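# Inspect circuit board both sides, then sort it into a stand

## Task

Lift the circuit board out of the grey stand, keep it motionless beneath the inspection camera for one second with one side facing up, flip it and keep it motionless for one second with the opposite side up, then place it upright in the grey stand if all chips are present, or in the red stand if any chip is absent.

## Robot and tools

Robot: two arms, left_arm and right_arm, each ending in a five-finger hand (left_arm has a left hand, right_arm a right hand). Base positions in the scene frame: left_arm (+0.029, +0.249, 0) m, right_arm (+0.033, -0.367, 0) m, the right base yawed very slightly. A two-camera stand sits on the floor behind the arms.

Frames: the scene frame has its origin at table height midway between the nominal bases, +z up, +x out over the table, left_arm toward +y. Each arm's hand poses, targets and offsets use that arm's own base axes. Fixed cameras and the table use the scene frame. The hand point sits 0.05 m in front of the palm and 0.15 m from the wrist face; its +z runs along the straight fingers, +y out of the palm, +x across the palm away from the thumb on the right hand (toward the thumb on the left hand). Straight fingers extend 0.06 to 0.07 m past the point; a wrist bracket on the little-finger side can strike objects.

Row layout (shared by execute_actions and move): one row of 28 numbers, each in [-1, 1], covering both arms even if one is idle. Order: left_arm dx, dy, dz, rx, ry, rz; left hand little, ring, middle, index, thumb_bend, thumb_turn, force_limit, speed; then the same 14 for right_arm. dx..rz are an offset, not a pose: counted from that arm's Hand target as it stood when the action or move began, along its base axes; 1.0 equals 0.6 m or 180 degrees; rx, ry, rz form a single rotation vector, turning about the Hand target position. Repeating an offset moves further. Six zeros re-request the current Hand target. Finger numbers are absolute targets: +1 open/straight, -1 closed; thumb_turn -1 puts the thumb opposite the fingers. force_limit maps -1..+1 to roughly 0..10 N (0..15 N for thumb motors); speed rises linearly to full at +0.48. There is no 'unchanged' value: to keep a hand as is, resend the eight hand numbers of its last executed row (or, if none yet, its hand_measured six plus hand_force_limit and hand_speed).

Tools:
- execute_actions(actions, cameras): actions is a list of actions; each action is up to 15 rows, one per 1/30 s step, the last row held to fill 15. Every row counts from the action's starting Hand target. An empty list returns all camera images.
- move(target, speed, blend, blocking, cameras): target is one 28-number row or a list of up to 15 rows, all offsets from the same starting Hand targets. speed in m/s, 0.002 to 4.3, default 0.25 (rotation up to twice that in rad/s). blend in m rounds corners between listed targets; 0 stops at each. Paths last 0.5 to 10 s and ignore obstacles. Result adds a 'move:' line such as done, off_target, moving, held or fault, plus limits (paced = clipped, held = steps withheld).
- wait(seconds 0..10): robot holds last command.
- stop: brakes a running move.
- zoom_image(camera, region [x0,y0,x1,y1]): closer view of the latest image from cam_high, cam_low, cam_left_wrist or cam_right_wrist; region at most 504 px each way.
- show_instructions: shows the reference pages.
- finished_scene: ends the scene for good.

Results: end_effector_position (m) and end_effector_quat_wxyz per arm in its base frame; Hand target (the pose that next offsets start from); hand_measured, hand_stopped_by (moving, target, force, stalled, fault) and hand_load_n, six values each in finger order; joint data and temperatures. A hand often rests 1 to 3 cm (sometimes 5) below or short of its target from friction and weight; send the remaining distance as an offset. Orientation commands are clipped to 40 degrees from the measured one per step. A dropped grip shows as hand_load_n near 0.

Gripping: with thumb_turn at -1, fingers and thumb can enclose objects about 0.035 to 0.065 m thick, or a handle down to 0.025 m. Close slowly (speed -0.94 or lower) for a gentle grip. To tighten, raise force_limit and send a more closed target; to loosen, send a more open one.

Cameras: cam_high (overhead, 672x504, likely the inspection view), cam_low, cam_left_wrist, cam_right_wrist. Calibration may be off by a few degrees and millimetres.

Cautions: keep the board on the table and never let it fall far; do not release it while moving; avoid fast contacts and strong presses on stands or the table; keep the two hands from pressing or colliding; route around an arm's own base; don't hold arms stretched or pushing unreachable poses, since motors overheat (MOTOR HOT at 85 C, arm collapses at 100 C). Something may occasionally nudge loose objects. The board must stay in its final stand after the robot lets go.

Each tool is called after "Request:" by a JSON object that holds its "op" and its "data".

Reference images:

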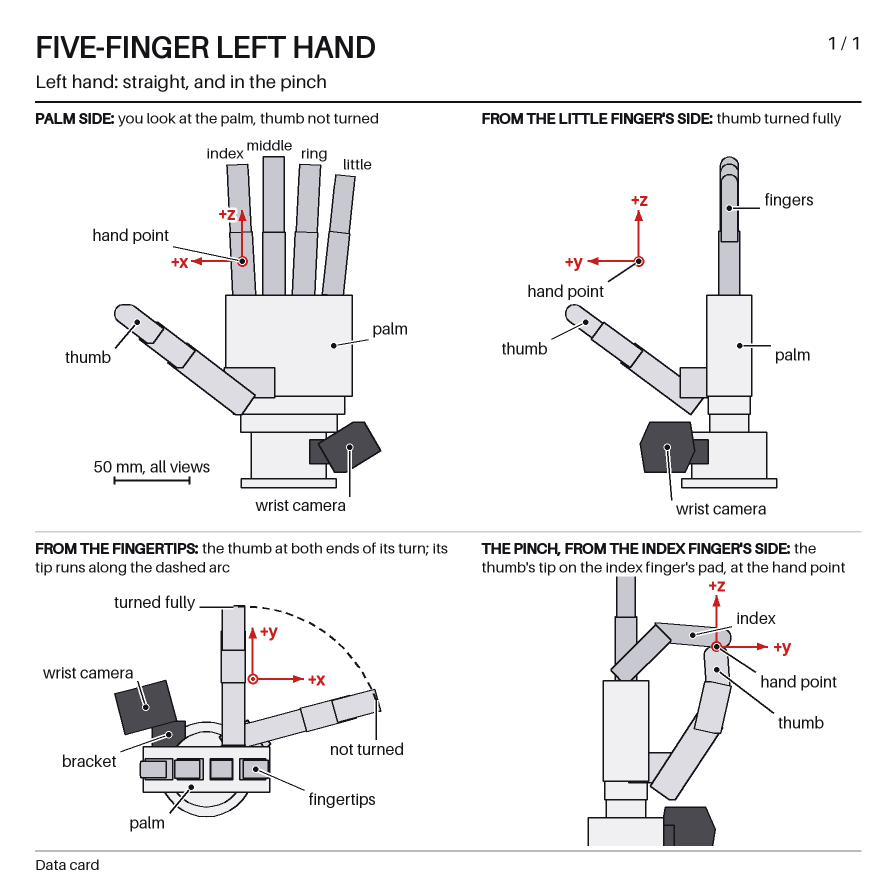

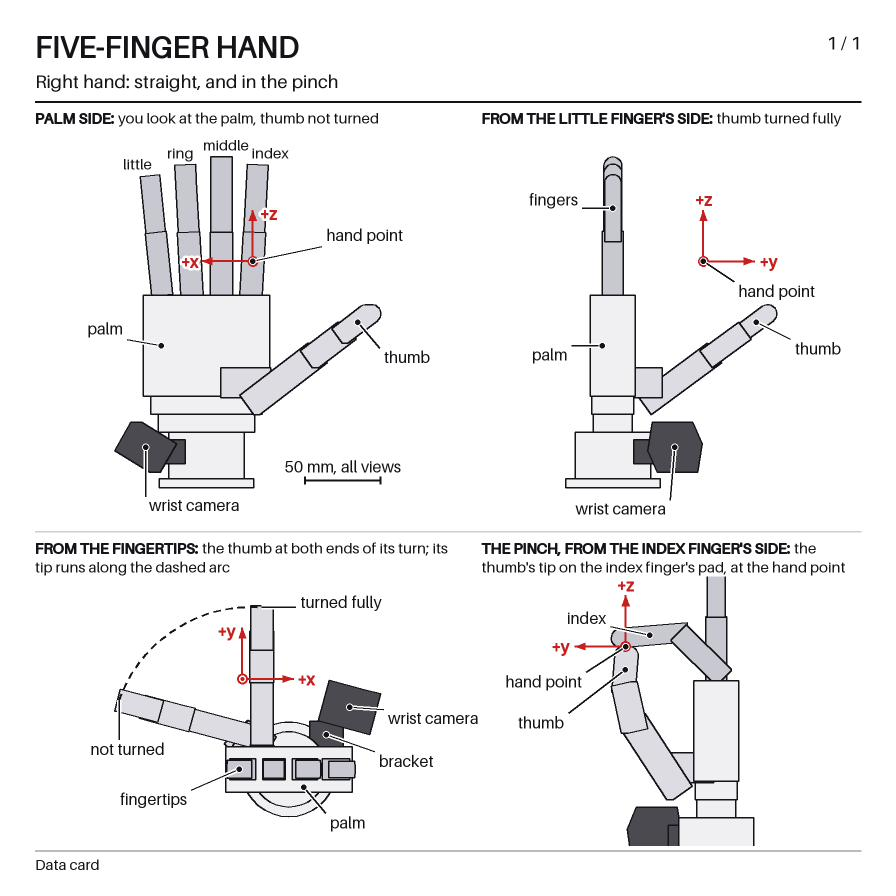

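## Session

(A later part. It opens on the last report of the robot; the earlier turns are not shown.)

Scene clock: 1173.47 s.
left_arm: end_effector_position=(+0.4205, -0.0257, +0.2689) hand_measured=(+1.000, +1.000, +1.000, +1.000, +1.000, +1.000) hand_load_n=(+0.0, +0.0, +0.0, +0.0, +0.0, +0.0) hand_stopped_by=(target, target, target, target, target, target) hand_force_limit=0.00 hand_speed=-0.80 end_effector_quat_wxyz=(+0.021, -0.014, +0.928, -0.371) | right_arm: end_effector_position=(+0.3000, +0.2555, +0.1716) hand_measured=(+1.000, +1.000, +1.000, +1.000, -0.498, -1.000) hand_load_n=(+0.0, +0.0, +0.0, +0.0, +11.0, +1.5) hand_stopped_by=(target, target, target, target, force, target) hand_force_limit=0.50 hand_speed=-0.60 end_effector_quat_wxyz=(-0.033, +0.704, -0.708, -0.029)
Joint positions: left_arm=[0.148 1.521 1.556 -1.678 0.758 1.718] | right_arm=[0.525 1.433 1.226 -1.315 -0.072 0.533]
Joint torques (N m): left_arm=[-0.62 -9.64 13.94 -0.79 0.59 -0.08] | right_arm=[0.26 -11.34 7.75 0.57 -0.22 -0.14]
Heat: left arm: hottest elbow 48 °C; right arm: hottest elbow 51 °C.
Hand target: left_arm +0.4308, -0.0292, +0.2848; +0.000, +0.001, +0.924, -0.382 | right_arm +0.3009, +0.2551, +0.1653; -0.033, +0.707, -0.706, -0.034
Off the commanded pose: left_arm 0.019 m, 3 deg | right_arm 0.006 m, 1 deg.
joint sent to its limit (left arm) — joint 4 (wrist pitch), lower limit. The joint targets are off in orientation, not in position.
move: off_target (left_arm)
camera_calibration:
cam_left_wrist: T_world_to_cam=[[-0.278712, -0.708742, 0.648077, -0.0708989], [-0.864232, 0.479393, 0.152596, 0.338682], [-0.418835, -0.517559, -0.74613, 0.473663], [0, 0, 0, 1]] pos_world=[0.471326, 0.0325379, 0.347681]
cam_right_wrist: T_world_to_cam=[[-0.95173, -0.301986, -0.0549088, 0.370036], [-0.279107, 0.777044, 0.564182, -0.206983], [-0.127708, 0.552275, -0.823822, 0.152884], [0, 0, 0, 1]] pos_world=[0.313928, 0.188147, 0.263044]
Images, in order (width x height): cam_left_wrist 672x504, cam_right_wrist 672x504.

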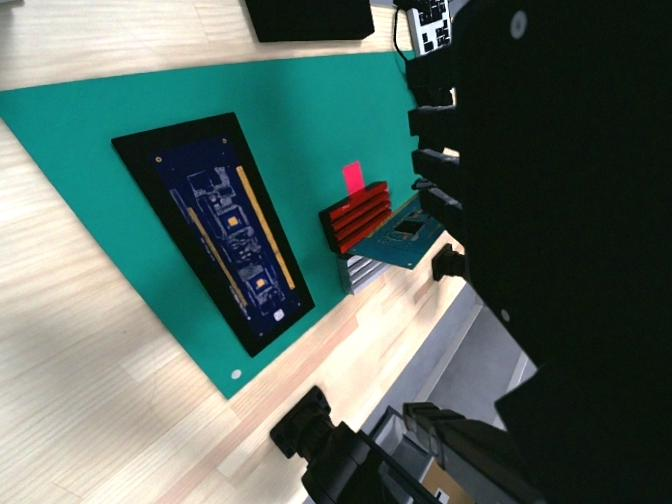

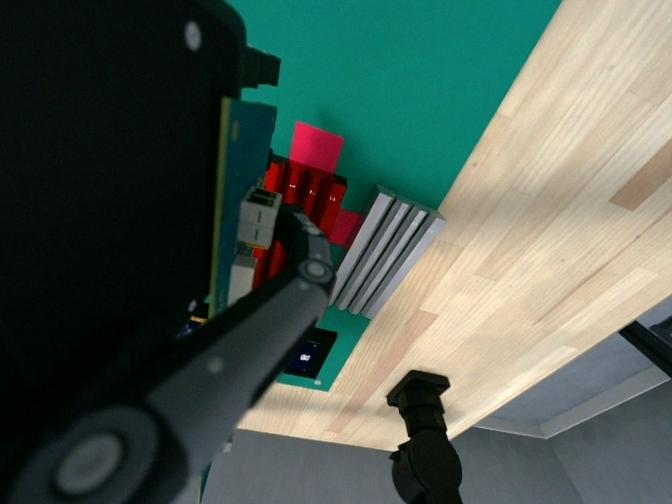

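Request:
{"op": "zoom_image", "data": {"camera": "cam_right_wrist", "region": [250, 130, 370, 250]}}

Scaled by 4.200 from the camera's 672x504 image, which has a finer 960x720 frame.

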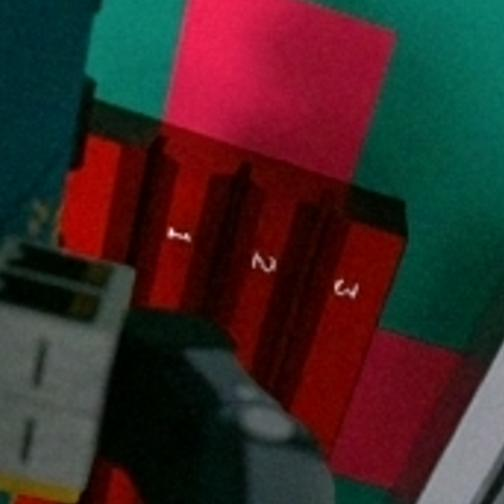

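Request:
{"op": "move", "data": {"target": [0,0,0,0,0,0,1,1,1,1,1,1,0,-0.8,-0.014,-0.037,-0.083,0,0.022,0,1,1,1,1,-1,-1,0.5,-0.6], "speed": 0.08, "cameras": ["cam_left_wrist","cam_right_wrist"]}}

Request:
{"op": "zoom_image", "data": {"camera": "cam_left_wrist", "region": [310, 170, 460, 300]}}

Request:
{"op": "zoom_image", "data": {"camera": "cam_right_wrist", "region": [210, 80, 390, 260]}}

Scene clock: 1218.30 s.
left_arm: end_effector_position=(+0.4205, -0.0257, +0.2689) hand_measured=(+1.000, +1.000, +1.000, +1.000, +1.000, +1.000) hand_load_n=(-0.5, +0.0, +0.0, +0.0, +0.0, +0.0) hand_stopped_by=(target, target, target, target, target, target) hand_force_limit=0.00 hand_speed=-0.80 end_effector_quat_wxyz=(+0.021, -0.014, +0.928, -0.371) | right_arm: end_effector_position=(+0.2930, +0.2339, +0.1226) hand_measured=(+1.000, +1.000, +1.000, +1.000, -0.498, -1.000) hand_load_n=(+0.0, +0.0, +0.0, +0.0, +11.5, +1.0) hand_stopped_by=(target, target, target, target, force, target) hand_force_limit=0.50 hand_speed=-0.60 end_effector_quat_wxyz=(-0.010, +0.702, -0.710, -0.052)
Joint positions: left_arm=[0.148 1.521 1.556 -1.678 0.758 1.718] | right_arm=[0.472 1.469 1.119 -1.234 -0.106 0.482]
Joint torques (N m): left_arm=[-0.62 -9.23 13.97 -0.85 0.61 -0.07] | right_arm=[0.73 -10.7 6.97 0.23 -0.26 -0.06]
Motor temperatures (°C): left_arm=[27 33 49 30 28 25] | right_arm=[28 37 45 31 26 25]
Heat: left arm: hottest elbow 49 °C; right arm: hottest elbow 45 °C.
Hand target: left_arm +0.4308, -0.0292, +0.2848; +0.000, +0.001, +0.924, -0.382 | right_arm +0.2925, +0.2328, +0.1154; -0.009, +0.705, -0.707, -0.059
Off the commanded pose: left_arm 0.019 m, 3 deg | right_arm 0.007 m, 1 deg.
joint sent to its limit (left arm) — joint 4 (wrist pitch), lower limit. The joint targets are off in orientation, not in position.
move: off_target (left_arm)
camera_calibration:
cam_left_wrist: T_world_to_cam=[[-0.278712, -0.708742, 0.648077, -0.0708989], [-0.864232, 0.479393, 0.152596, 0.338682], [-0.418835, -0.517559, -0.74613, 0.473663], [0, 0, 0, 1]] pos_world=[0.471326, 0.0325379, 0.347681]
cam_right_wrist: T_world_to_cam=[[-0.953877, -0.300103, 0.0075687, 0.346722], [-0.239744, 0.776714, 0.582442, -0.178228], [-0.180671, 0.553763, -0.812837, 0.137295], [0, 0, 0, 1]] pos_world=[0.312806, 0.166456, 0.212782]
Images, in order (width x height): cam_left_wrist 672x504, cam_right_wrist 672x504.

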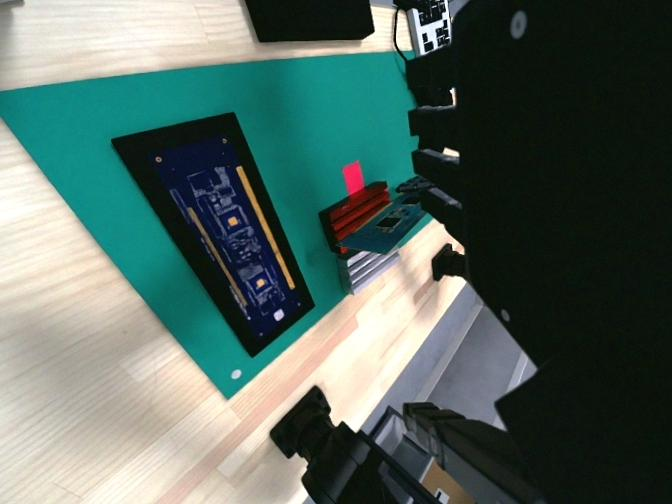

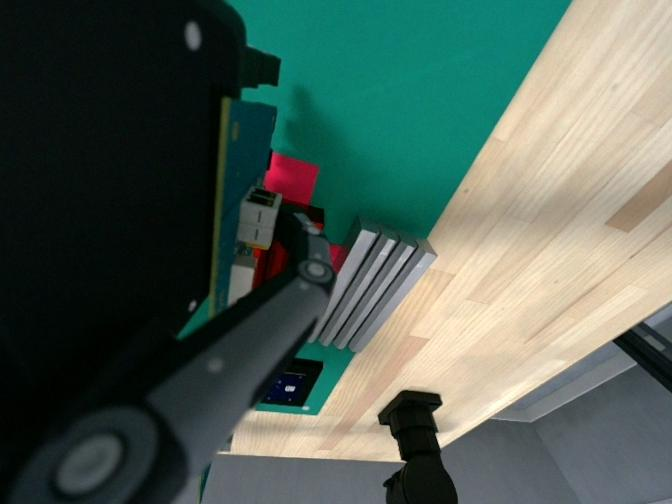

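Scaled by 3.360 from the camera's 672x504 image, which has a finer 960x720 frame.

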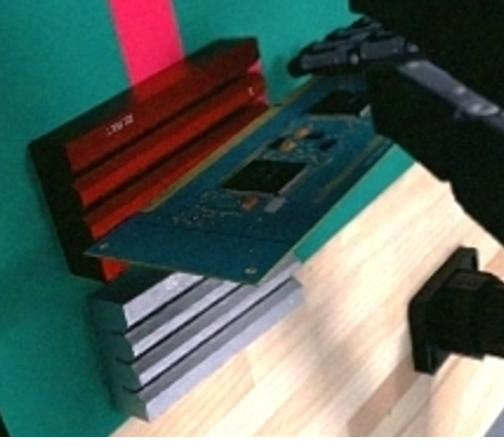

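Scaled by 2.800 from the camera's 672x504 image, which has a finer 960x720 frame.

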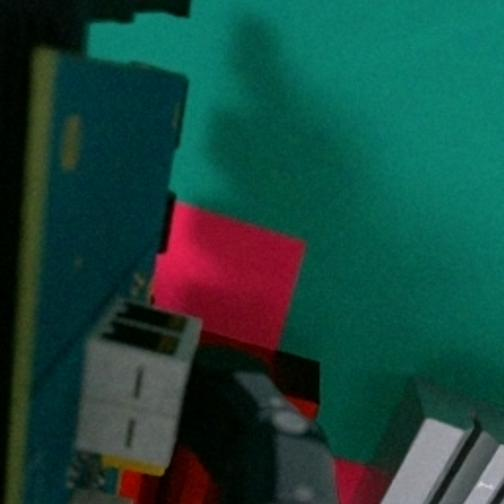

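Request:
{"op": "move", "data": {"target": [0,0,0,0,0,0,1,1,1,1,1,1,0,-0.8,0,-0.02,-0.027,0,0,0,1,1,1,1,-1,-1,0.5,-0.6], "speed": 0.06, "cameras": ["cam_left_wrist","cam_right_wrist"]}}

Request:
{"op": "zoom_image", "data": {"camera": "cam_left_wrist", "region": [310, 170, 430, 280]}}

Request:
{"op": "zoom_image", "data": {"camera": "cam_right_wrist", "region": [210, 80, 390, 260]}}

Scene clock: 1242.83 s.
left_arm: end_effector_position=(+0.4205, -0.0257, +0.2689) hand_measured=(+1.000, +1.000, +1.000, +1.000, +1.000, +1.000) hand_load_n=(+0.0, +0.0, +0.0, +0.0, -0.5, +0.0) hand_stopped_by=(target, target, target, target, target, target) hand_force_limit=0.00 hand_speed=-0.80 end_effector_quat_wxyz=(+0.021, -0.014, +0.928, -0.371) | right_arm: end_effector_position=(+0.2938, +0.2224, +0.1077) hand_measured=(+1.000, +1.000, +1.000, +1.000, -0.498, -1.000) hand_load_n=(+0.5, +0.0, +0.0, +0.0, +11.5, +1.5) hand_stopped_by=(target, target, target, target, force, target) hand_force_limit=0.50 hand_speed=-0.60 end_effector_quat_wxyz=(-0.012, +0.703, -0.709, -0.052)
Joint positions: left_arm=[0.148 1.521 1.556 -1.678 0.758 1.718] | right_arm=[0.446 1.47 1.079 -1.191 -0.106 0.455]
Joint torques (N m): left_arm=[-0.56 -9.47 13.89 -0.79 0.6 -0.09] | right_arm=[0.67 -11.99 6.68 0.17 -0.25 -0.12]
Heat: left arm: hottest elbow 50 °C; right arm: hottest elbow 43 °C.
Hand target: left_arm +0.4308, -0.0292, +0.2848; +0.000, +0.001, +0.924, -0.382 | right_arm +0.2925, +0.2208, +0.0993; -0.009, +0.705, -0.707, -0.059
Off the commanded pose: left_arm 0.019 m, 3 deg | right_arm 0.009 m, 1 deg.
joint sent to its limit (left arm) — joint 4 (wrist pitch), lower limit. The joint targets are off in orientation, not in position.
move: off_target (left_arm)
camera_calibration:
cam_left_wrist: T_world_to_cam=[[-0.278712, -0.708742, 0.648077, -0.0708989], [-0.864232, 0.479393, 0.152596, 0.338682], [-0.418835, -0.517559, -0.74613, 0.473663], [0, 0, 0, 1]] pos_world=[0.471326, 0.0325379, 0.347681]
cam_right_wrist: T_world_to_cam=[[-0.953554, -0.301207, 0.00292172, 0.344804], [-0.243041, 0.775073, 0.583261, -0.159214], [-0.177947, 0.555461, -0.81228, 0.13052], [0, 0, 0, 1]] pos_world=[0.313319, 0.154761, 0.197874]
Images, in order (width x height): cam_left_wrist 672x504, cam_right_wrist 672x504.

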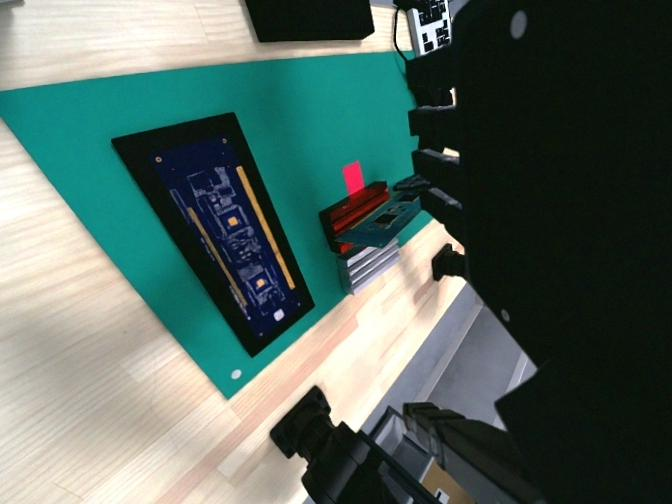

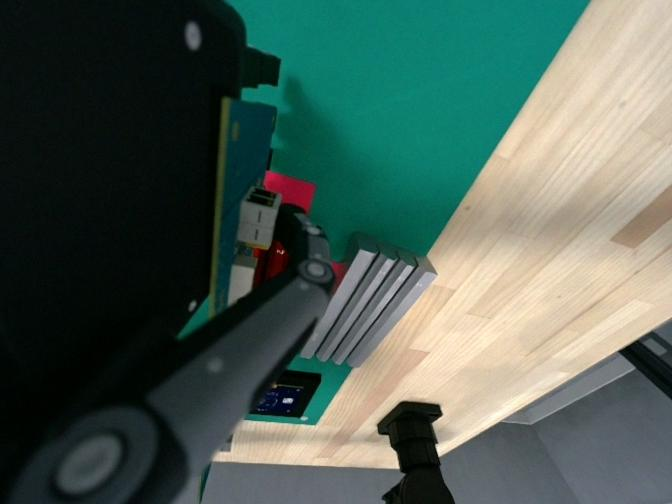

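Scaled by 4.200 from the camera's 672x504 image, which has a finer 960x720 frame.

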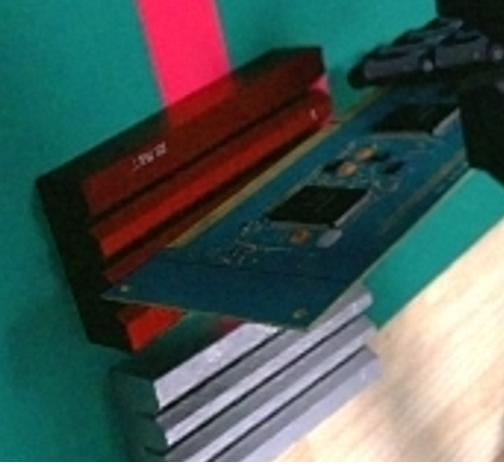

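Scaled by 2.800 from the camera's 672x504 image, which has a finer 960x720 frame.

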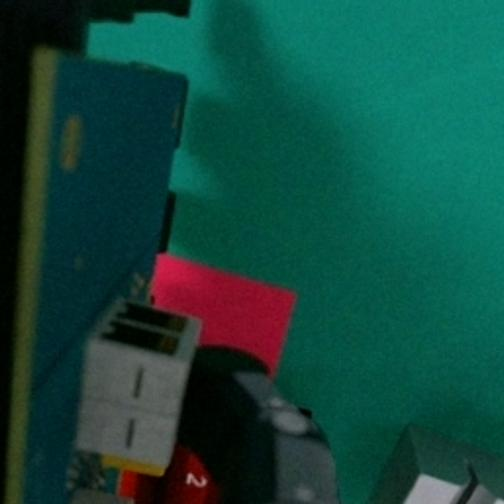

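Request:
{"op": "move", "data": {"target": [0,0,0,0,0,0,1,1,1,1,1,1,0,-0.8,0,0,0.01,-0.025,0,0,1,1,1,1,-1,-1,0.5,-0.6], "speed": 0.06, "cameras": ["cam_left_wrist","cam_low"]}}

Request:
{"op": "zoom_image", "data": {"camera": "cam_left_wrist", "region": [310, 170, 430, 280]}}

Request:
{"op": "zoom_image", "data": {"camera": "cam_low", "region": [345, 235, 425, 285]}}

Scene clock: 1273.00 s.
left_arm: end_effector_position=(+0.4205, -0.0257, +0.2689) hand_measured=(+1.000, +1.000, +1.000, +1.000, +1.000, +1.000) hand_load_n=(+0.0, +0.0, +0.0, +0.0, +0.0, -0.5) hand_stopped_by=(target, target, target, target, target, target) hand_force_limit=0.00 hand_speed=-0.80 end_effector_quat_wxyz=(+0.021, -0.014, +0.928, -0.371) | right_arm: end_effector_position=(+0.2855, +0.2139, +0.1015) hand_measured=(+1.000, +1.000, +1.000, +1.000, -0.498, -1.000) hand_load_n=(+0.0, +0.0, +0.0, +0.0, +11.0, +1.5) hand_stopped_by=(target, target, target, target, force, target) hand_force_limit=0.50 hand_speed=-0.60 end_effector_quat_wxyz=(+0.023, +0.703, -0.710, -0.031)
Joint positions: left_arm=[0.148 1.521 1.556 -1.678 0.758 1.718] | right_arm=[0.465 1.482 1.079 -1.23 -0.045 0.473]
Joint torques (N m): left_arm=[-0.73 -9.35 13.91 -0.77 0.6 -0.09] | right_arm=[0.73 -12.1 9.83 -0.87 0.01 0.07]
Heat: left arm: hottest elbow 50 °C; right arm: hottest elbow 42 °C.
Hand target: left_arm +0.4308, -0.0292, +0.2848; +0.000, +0.001, +0.924, -0.382 | right_arm +0.2924, +0.2209, +0.1052; +0.019, +0.705, -0.709, -0.031
Off the commanded pose: left_arm 0.019 m, 3 deg | right_arm 0.010 m, 0 deg.
joint sent to its limit (left arm) — joint 4 (wrist pitch), lower limit. The joint targets are off in orientation, not in position.
move: off_target (left_arm)
camera_calibration:
cam_left_wrist: T_world_to_cam=[[-0.278712, -0.708742, 0.648077, -0.0708989], [-0.864232, 0.479393, 0.152596, 0.338682], [-0.418835, -0.517559, -0.74613, 0.473663], [0, 0, 0, 1]] pos_world=[0.471326, 0.0325379, 0.347681]
Images, in order (width x height): cam_low 672x504, cam_left_wrist 672x504.

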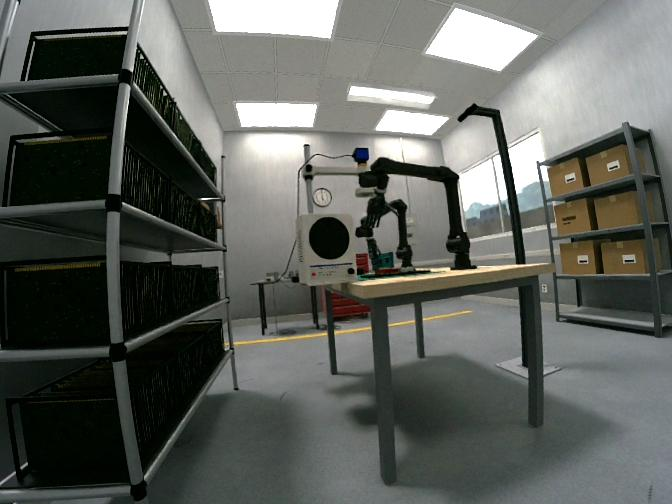

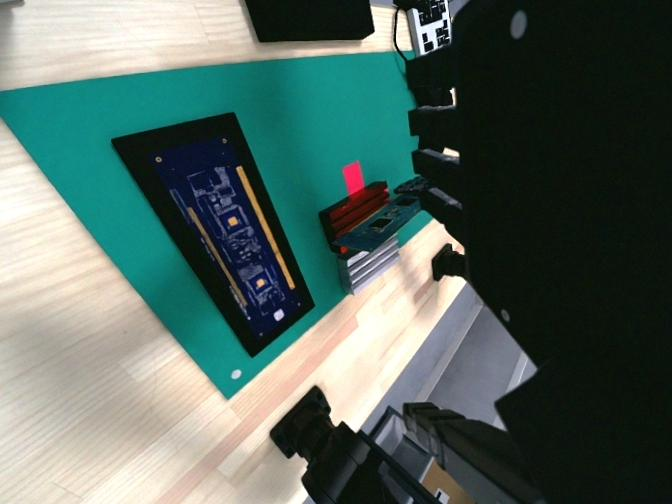

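Scaled by 4.200 from the camera's 672x504 image, which has a finer 960x720 frame.

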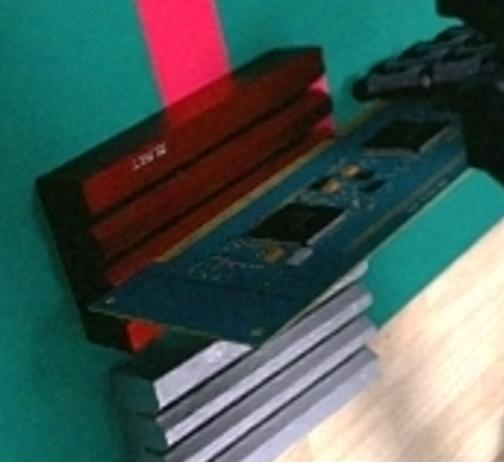

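Scaled by 6.300 from the camera's 672x504 image, which has a finer 960x720 frame.

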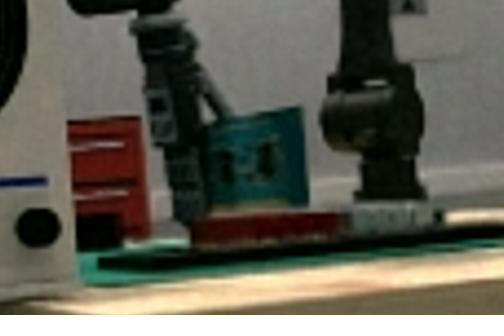

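Request:
{"op": "move", "data": {"target": [0,0,0,0,0,0,1,1,1,1,1,1,0,-0.8,0,0,-0.004,0,0,-0.012,1,1,1,1,-1,-1,0.5,-0.6], "speed": 0.05, "cameras": ["cam_left_wrist","cam_low","cam_right_wrist"]}}

Request:
{"op": "zoom_image", "data": {"camera": "cam_left_wrist", "region": [320, 170, 410, 260]}}

Request:
{"op": "zoom_image", "data": {"camera": "cam_right_wrist", "region": [210, 80, 390, 260]}}

Scene clock: 1289.73 s.
left_arm: end_effector_position=(+0.4205, -0.0257, +0.2689) hand_measured=(+1.000, +1.000, +1.000, +1.000, +1.000, +1.000) hand_load_n=(+0.0, +0.0, +0.0, +0.0, +0.0, +0.0) hand_stopped_by=(target, target, target, target, target, target) hand_force_limit=0.00 hand_speed=-0.80 end_effector_quat_wxyz=(+0.021, -0.014, +0.928, -0.371) | right_arm: end_effector_position=(+0.2865, +0.2158, +0.1015) hand_measured=(+1.000, +1.000, +1.000, +1.000, -0.498, -1.000) hand_load_n=(+0.0, +0.5, +0.0, +0.0, +11.0, +1.0) hand_stopped_by=(target, target, target, target, force, target) hand_force_limit=0.50 hand_speed=-0.60 end_effector_quat_wxyz=(+0.023, +0.692, -0.721, -0.031)
Joint positions: left_arm=[0.148 1.521 1.556 -1.678 0.758 1.718] | right_arm=[0.465 1.482 1.079 -1.23 -0.045 0.505]
Joint torques (N m): left_arm=[-0.62 -9.23 13.96 -0.79 0.6 -0.07] | right_arm=[2.61 -11.69 9.13 -0.34 -0.04 0.02]
Heat: left arm: hottest elbow 50 °C; right arm: hottest elbow 43 °C.
Hand target: left_arm +0.4308, -0.0292, +0.2848; +0.000, +0.001, +0.924, -0.382 | right_arm +0.2924, +0.2209, +0.1028; +0.018, +0.691, -0.722, -0.031
Off the commanded pose: left_arm 0.019 m, 3 deg | right_arm 0.008 m, 1 deg.
joint sent to its limit (left arm) — joint 4 (wrist pitch), lower limit. The joint targets are off in orientation, not in position.
move: off_target (left_arm)
camera_calibration:
cam_left_wrist: T_world_to_cam=[[-0.278712, -0.708742, 0.648077, -0.0708989], [-0.864232, 0.479393, 0.152596, 0.338682], [-0.418835, -0.517559, -0.74613, 0.473663], [0, 0, 0, 1]] pos_world=[0.471326, 0.0325379, 0.347681]
cam_right_wrist: T_world_to_cam=[[-0.961252, -0.27157, 0.0473669, 0.327225], [-0.20772, 0.826507, 0.5232, -0.16737], [-0.181234, 0.493089, -0.850892, 0.146103], [0, 0, 0, 1]] pos_world=[0.306259, 0.155155, 0.196386]
Images, in order (width x height): cam_low 672x504, cam_left_wrist 672x504, cam_right_wrist 672x504.

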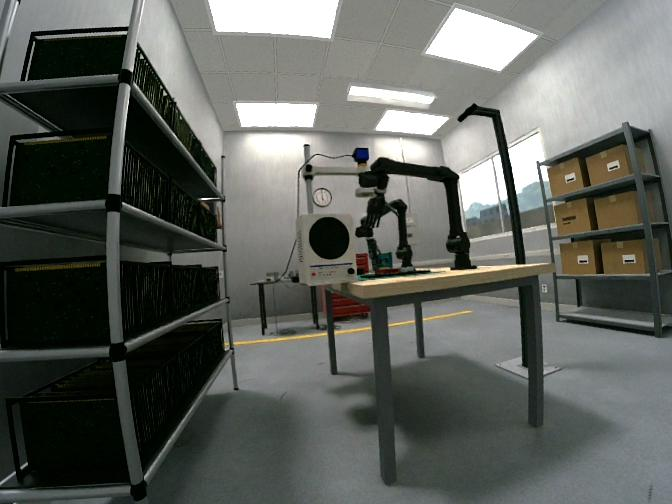

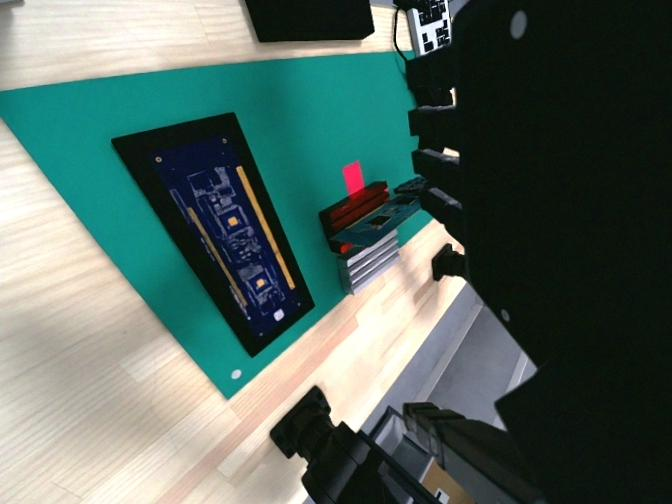

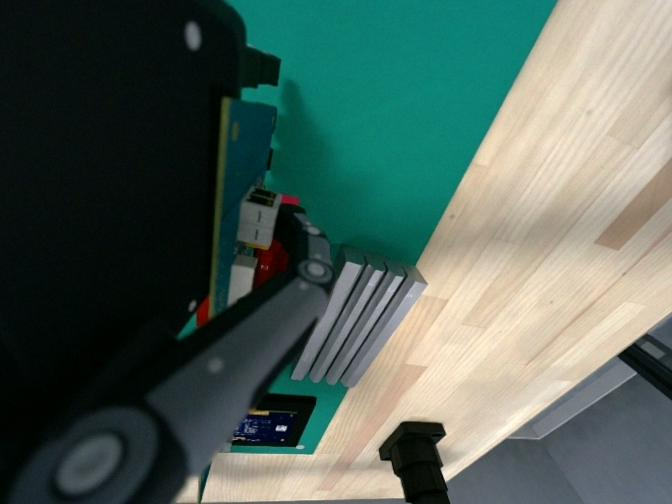

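Scaled by 5.600 from the camera's 672x504 image, which has a finer 960x720 frame.

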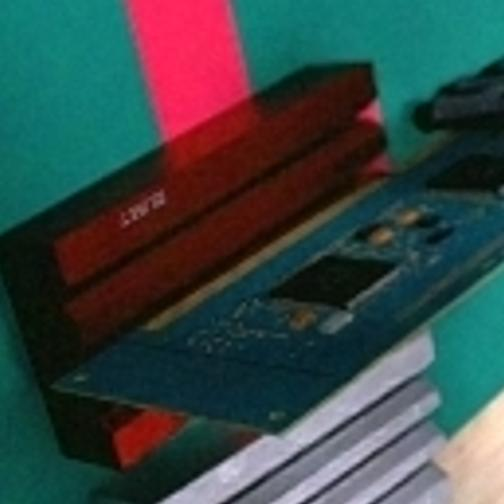

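Scaled by 2.800 from the camera's 672x504 image, which has a finer 960x720 frame.

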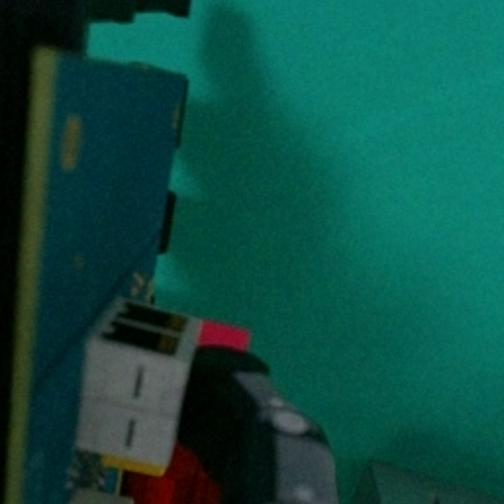

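Request:
{"op": "move", "data": {"target": [0,0,0,0,0,0,1,1,1,1,1,1,0,-0.8,0,0,-0.022,0,0,0,1,1,1,1,-1,-1,0.5,-0.6], "speed": 0.04, "cameras": ["cam_left_wrist","cam_low"]}}

Request:
{"op": "zoom_image", "data": {"camera": "cam_left_wrist", "region": [320, 170, 410, 260]}}

Request:
{"op": "zoom_image", "data": {"camera": "cam_low", "region": [345, 235, 425, 285]}}

Scene clock: 1301.53 s.
left_arm: end_effector_position=(+0.4205, -0.0257, +0.2689) hand_measured=(+1.000, +1.000, +1.000, +1.000, +1.000, +1.000) hand_load_n=(+0.0, +0.0, +0.0, +0.0, +0.0, +0.0) hand_stopped_by=(target, target, target, target, target, target) hand_force_limit=0.00 hand_speed=-0.80 end_effector_quat_wxyz=(+0.021, -0.014, +0.928, -0.371) | right_arm: end_effector_position=(+0.2923, +0.2188, +0.0963) hand_measured=(+1.000, +1.000, +1.000, +1.000, -0.498, -1.000) hand_load_n=(+0.0, +0.5, +0.0, +0.0, +11.0, +1.5) hand_stopped_by=(target, target, target, target, force, target) hand_force_limit=0.50 hand_speed=-0.60 end_effector_quat_wxyz=(+0.016, +0.692, -0.721, -0.028)
Joint positions: left_arm=[0.148 1.521 1.556 -1.678 0.758 1.718] | right_arm=[0.465 1.493 1.079 -1.204 -0.045 0.505]
Joint torques (N m): left_arm=[-0.97 -9.47 13.94 -0.8 0.6 -0.09] | right_arm=[1.61 -12.4 7.25 0.28 0.06 0.05]
Heat: left arm: hottest elbow 50 °C; right arm: hottest elbow 43 °C.
Hand target: left_arm +0.4308, -0.0292, +0.2848; +0.000, +0.001, +0.924, -0.382 | right_arm +0.2924, +0.2209, +0.0896; +0.018, +0.691, -0.722, -0.031
Off the commanded pose: left_arm 0.019 m, 3 deg | right_arm 0.007 m, 0 deg.
joint sent to its limit (left arm) — joint 4 (wrist pitch), lower limit. The joint targets are off in orientation, not in position.
move: off_target (left_arm)
camera_calibration:
cam_left_wrist: T_world_to_cam=[[-0.278712, -0.708742, 0.648077, -0.0708989], [-0.864232, 0.479393, 0.152596, 0.338682], [-0.418835, -0.517559, -0.74613, 0.473663], [0, 0, 0, 1]] pos_world=[0.471326, 0.0325379, 0.347681]
Images, in order (width x height): cam_low 672x504, cam_left_wrist 672x504.

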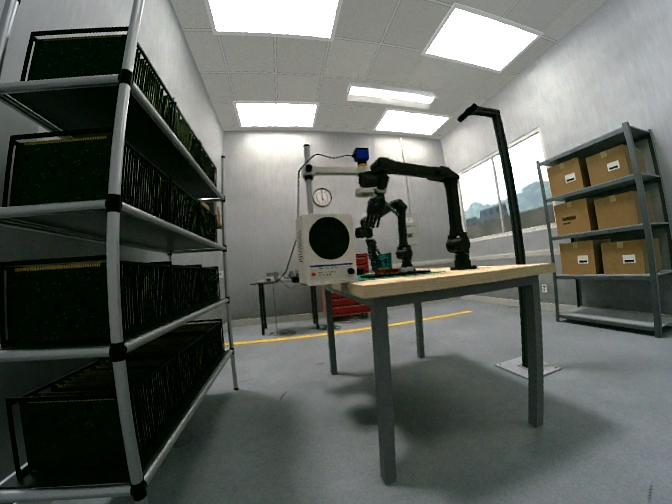

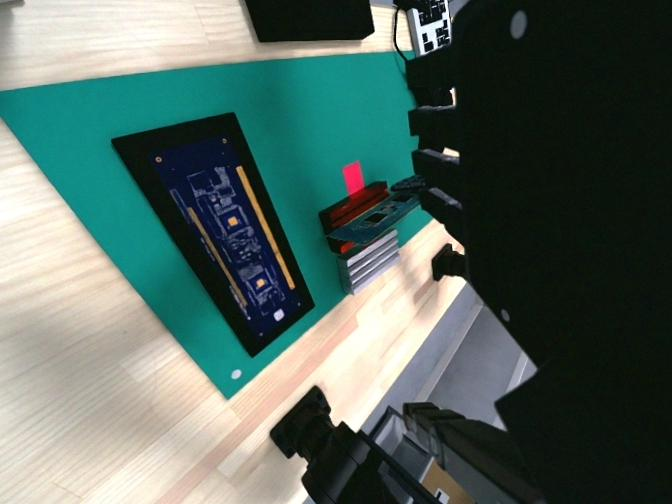

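Scaled by 5.600 from the camera's 672x504 image, which has a finer 960x720 frame.

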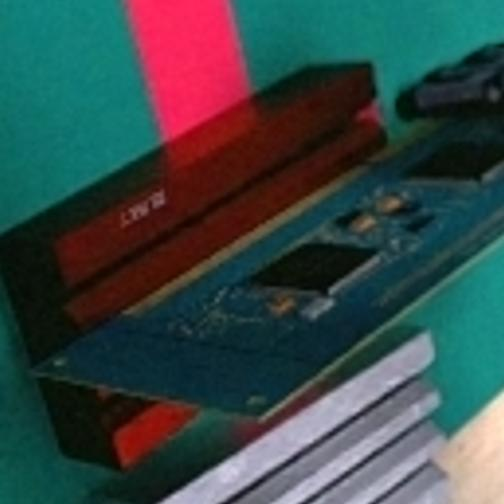

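Scaled by 6.300 from the camera's 672x504 image, which has a finer 960x720 frame.

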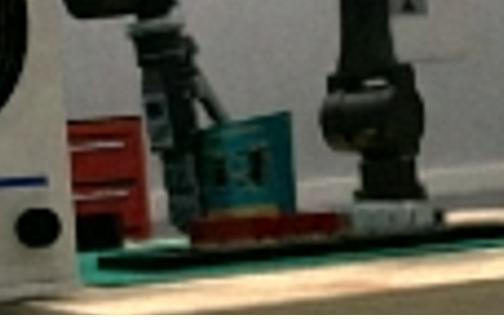

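Request:
{"op": "move", "data": {"target": [0,0,0,0,0,0,1,1,1,1,1,1,0,-0.8,-0.011,0,0.005,0,0,0,1,1,1,1,-1,-1,0.5,-0.6], "speed": 0.04, "cameras": ["cam_left_wrist"]}}

Request:
{"op": "zoom_image", "data": {"camera": "cam_left_wrist", "region": [320, 170, 410, 260]}}

Scene clock: 1310.17 s.
left_arm: end_effector_position=(+0.4205, -0.0257, +0.2689) hand_measured=(+1.000, +1.000, +1.000, +1.000, +1.000, +1.000) hand_load_n=(+0.0, +0.0, +0.0, +0.0, +0.0, +0.0) hand_stopped_by=(target, target, target, target, target, target) hand_force_limit=0.00 hand_speed=-0.80 end_effector_quat_wxyz=(+0.021, -0.014, +0.928, -0.371) | right_arm: end_effector_position=(+0.2923, +0.2196, +0.0963) hand_measured=(+1.000, +1.000, +1.000, +1.000, -0.498, -1.000) hand_load_n=(+0.0, +0.0, +0.5, +0.0, +11.5, +1.5) hand_stopped_by=(target, target, target, target, force, target) hand_force_limit=0.50 hand_speed=-0.60 end_effector_quat_wxyz=(+0.016, +0.690, -0.723, -0.028)
Joint positions: left_arm=[0.148 1.521 1.556 -1.678 0.758 1.718] | right_arm=[0.467 1.493 1.079 -1.204 -0.045 0.513]
Joint torques (N m): left_arm=[-0.62 -9.41 13.9 -0.79 0.61 -0.07] | right_arm=[1.67 -12.57 6.26 0.05 0 0.09]
Heat: left arm: hottest elbow 50 °C; right arm: hottest elbow 42 °C.
Hand target: left_arm +0.4308, -0.0292, +0.2848; +0.000, +0.001, +0.924, -0.382 | right_arm +0.2858, +0.2209, +0.0926; +0.018, +0.691, -0.722, -0.031
Off the commanded pose: left_arm 0.019 m, 3 deg | right_arm 0.008 m, 0 deg.
joint sent to its limit (left arm) — joint 4 (wrist pitch), lower limit. The joint targets are off in orientation, not in position.
move: off_target (left_arm)
camera_calibration:
cam_left_wrist: T_world_to_cam=[[-0.278712, -0.708742, 0.648077, -0.0708989], [-0.864232, 0.479393, 0.152596, 0.338682], [-0.418835, -0.517559, -0.74613, 0.473663], [0, 0, 0, 1]] pos_world=[0.471326, 0.0325379, 0.347681]
Images, in order (width x height): cam_left_wrist 672x504.

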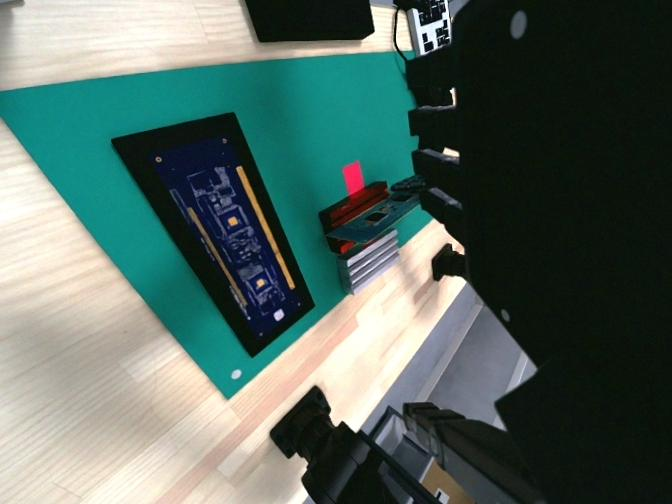

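Scaled by 5.600 from the camera's 672x504 image, which has a finer 960x720 frame.

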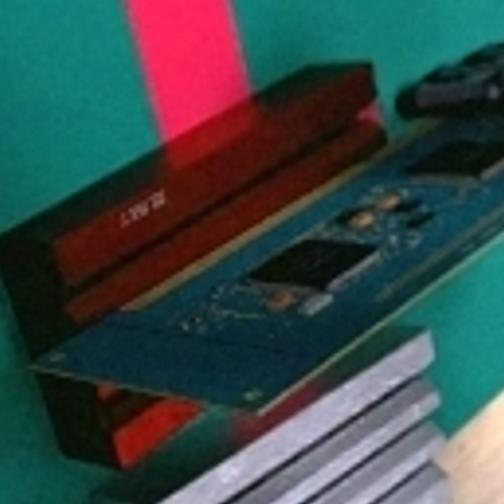

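Request:
{"op": "move", "data": {"target": [0,0,0,0,0,0,1,1,1,1,1,1,0,-0.8,-0.014,0,0.004,0,0,0,1,1,1,1,-1,-1,0.5,-0.6], "speed": 0.04, "cameras": ["cam_left_wrist"]}}

Request:
{"op": "zoom_image", "data": {"camera": "cam_left_wrist", "region": [320, 170, 410, 260]}}

Scene clock: 1314.03 s.
left_arm: end_effector_position=(+0.4205, -0.0257, +0.2689) hand_measured=(+1.000, +1.000, +1.000, +1.000, +1.000, +1.000) hand_load_n=(+0.0, +0.0, +0.0, +0.0, +0.0, -0.5) hand_stopped_by=(target, target, target, target, target, target) hand_force_limit=0.00 hand_speed=-0.80 end_effector_quat_wxyz=(+0.021, -0.014, +0.928, -0.371) | right_arm: end_effector_position=(+0.2830, +0.2191, +0.0945) hand_measured=(+1.000, +1.000, +1.000, +1.000, -0.498, -1.000) hand_load_n=(+0.0, +0.5, +0.0, +0.0, +11.0, +1.5) hand_stopped_by=(target, target, target, target, force, target) hand_force_limit=0.50 hand_speed=-0.60 end_effector_quat_wxyz=(+0.020, +0.690, -0.723, -0.029)
Joint positions: left_arm=[0.148 1.521 1.556 -1.678 0.758 1.718] | right_arm=[0.476 1.479 1.058 -1.204 -0.045 0.522]
Joint torques (N m): left_arm=[-0.73 -9.41 13.91 -0.8 0.59 -0.08] | right_arm=[1.79 -13.39 6.69 -0.39 -0.07 0.09]
Heat: left arm: hottest elbow 50 °C; right arm: hottest elbow 42 °C.
Hand target: left_arm +0.4308, -0.0292, +0.2848; +0.000, +0.001, +0.924, -0.382 | right_arm +0.2774, +0.2208, +0.0949; +0.018, +0.691, -0.722, -0.031
Off the commanded pose: left_arm 0.019 m, 3 deg | right_arm 0.006 m, 0 deg.
joint sent to its limit (left arm) — joint 4 (wrist pitch), lower limit. The joint targets are off in orientation, not in position.
move: off_target (left_arm)
camera_calibration:
cam_left_wrist: T_world_to_cam=[[-0.278712, -0.708742, 0.648077, -0.0708989], [-0.864232, 0.479393, 0.152596, 0.338682], [-0.418835, -0.517559, -0.74613, 0.473663], [0, 0, 0, 1]] pos_world=[0.471326, 0.0325379, 0.347681]
Images, in order (width x height): cam_left_wrist 672x504.

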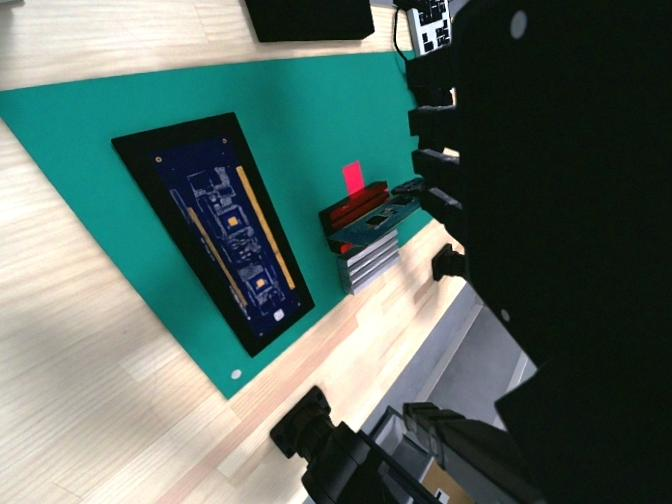

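Scaled by 5.600 from the camera's 672x504 image, which has a finer 960x720 frame.

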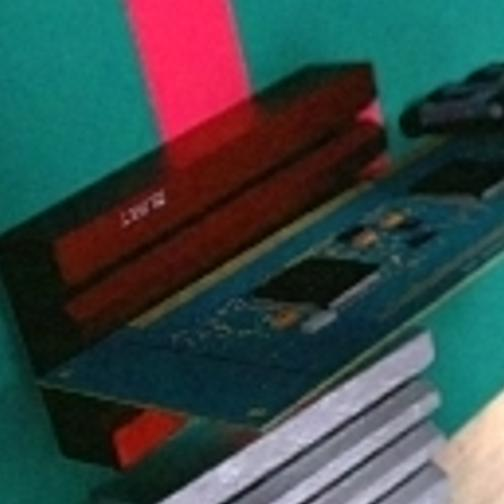

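Request:
{"op": "move", "data": {"target": [0,0,0,0,0,0,1,1,1,1,1,1,0,-0.8,0.0085,-0.002,-0.027,0,0,0,1,1,1,1,-1,-1,0.5,-0.6], "speed": 0.04, "cameras": ["cam_left_wrist","cam_low"]}}

Request:
{"op": "zoom_image", "data": {"camera": "cam_left_wrist", "region": [320, 170, 410, 260]}}

Request:
{"op": "zoom_image", "data": {"camera": "cam_low", "region": [345, 235, 425, 285]}}

Scene clock: 1324.17 s.
left_arm: end_effector_position=(+0.4205, -0.0257, +0.2689) hand_measured=(+1.000, +1.000, +1.000, +1.000, +1.000, +1.000) hand_load_n=(+0.0, +0.0, +0.0, +0.0, +0.0, +0.0) hand_stopped_by=(target, target, target, target, target, target) hand_force_limit=0.00 hand_speed=-0.80 end_effector_quat_wxyz=(+0.021, -0.014, +0.928, -0.371) | right_arm: end_effector_position=(+0.2849, +0.2199, +0.0882) hand_measured=(+1.000, +1.000, +1.000, +1.000, -0.498, -1.000) hand_load_n=(+0.0, +0.0, +0.0, +0.0, +11.5, +1.5) hand_stopped_by=(target, target, target, target, force, target) hand_force_limit=0.50 hand_speed=-0.60 end_effector_quat_wxyz=(+0.012, +0.692, -0.721, -0.027)
Joint positions: left_arm=[0.148 1.521 1.556 -1.678 0.758 1.718] | right_arm=[0.476 1.481 1.043 -1.172 -0.045 0.516]
Joint torques (N m): left_arm=[-0.79 -9.47 13.91 -0.73 0.59 -0.08] | right_arm=[0.79 -10.93 6.3 0.13 0.05 -0.1]
Heat: left arm: hottest elbow 50 °C; right arm: hottest elbow 42 °C.
Hand target: left_arm +0.4308, -0.0292, +0.2848; +0.000, +0.001, +0.924, -0.382 | right_arm +0.2825, +0.2196, +0.0788; +0.018, +0.691, -0.722, -0.031
Off the commanded pose: left_arm 0.019 m, 3 deg | right_arm 0.010 m, 1 deg.
joint sent to its limit (left arm) — joint 4 (wrist pitch), lower limit. The joint targets are off in orientation, not in position.
move: off_target (left_arm)
camera_calibration:
cam_left_wrist: T_world_to_cam=[[-0.278712, -0.708742, 0.648077, -0.0708989], [-0.864232, 0.479393, 0.152596, 0.338682], [-0.418835, -0.517559, -0.74613, 0.473663], [0, 0, 0, 1]] pos_world=[0.471326, 0.0325379, 0.347681]
Images, in order (width x height): cam_low 672x504, cam_left_wrist 672x504.

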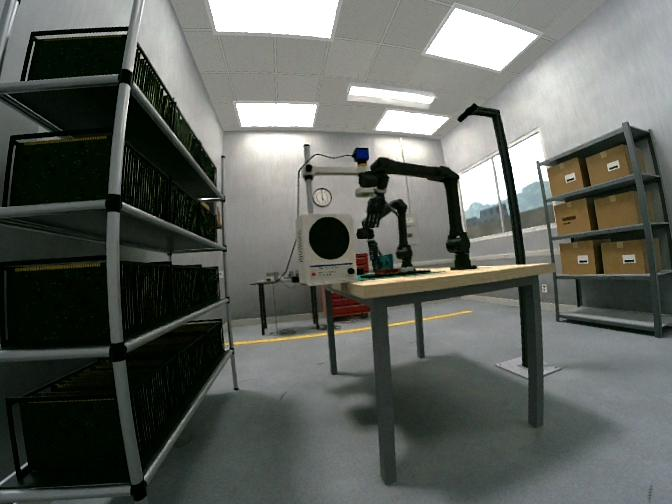

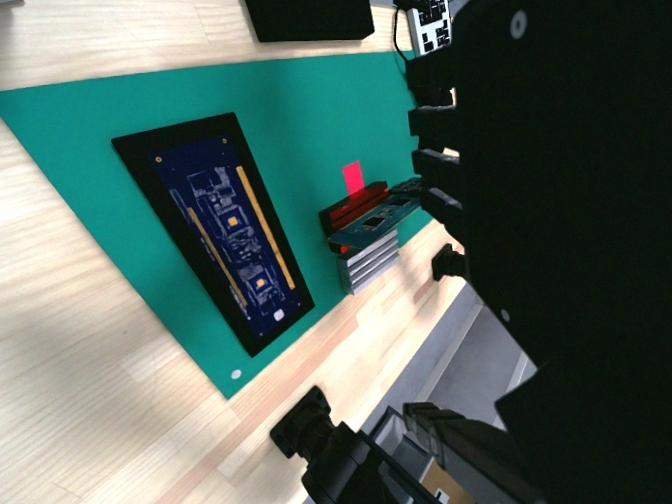

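Scaled by 5.600 from the camera's 672x504 image, which has a finer 960x720 frame.

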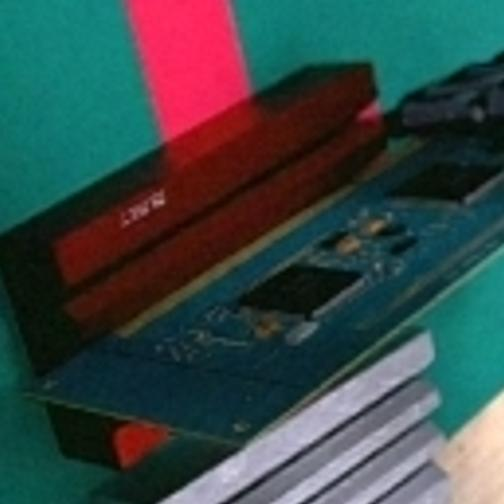

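Scaled by 6.300 from the camera's 672x504 image, which has a finer 960x720 frame.

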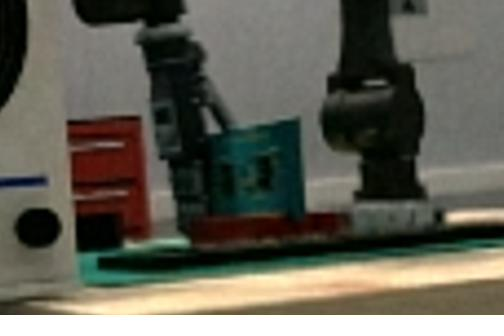

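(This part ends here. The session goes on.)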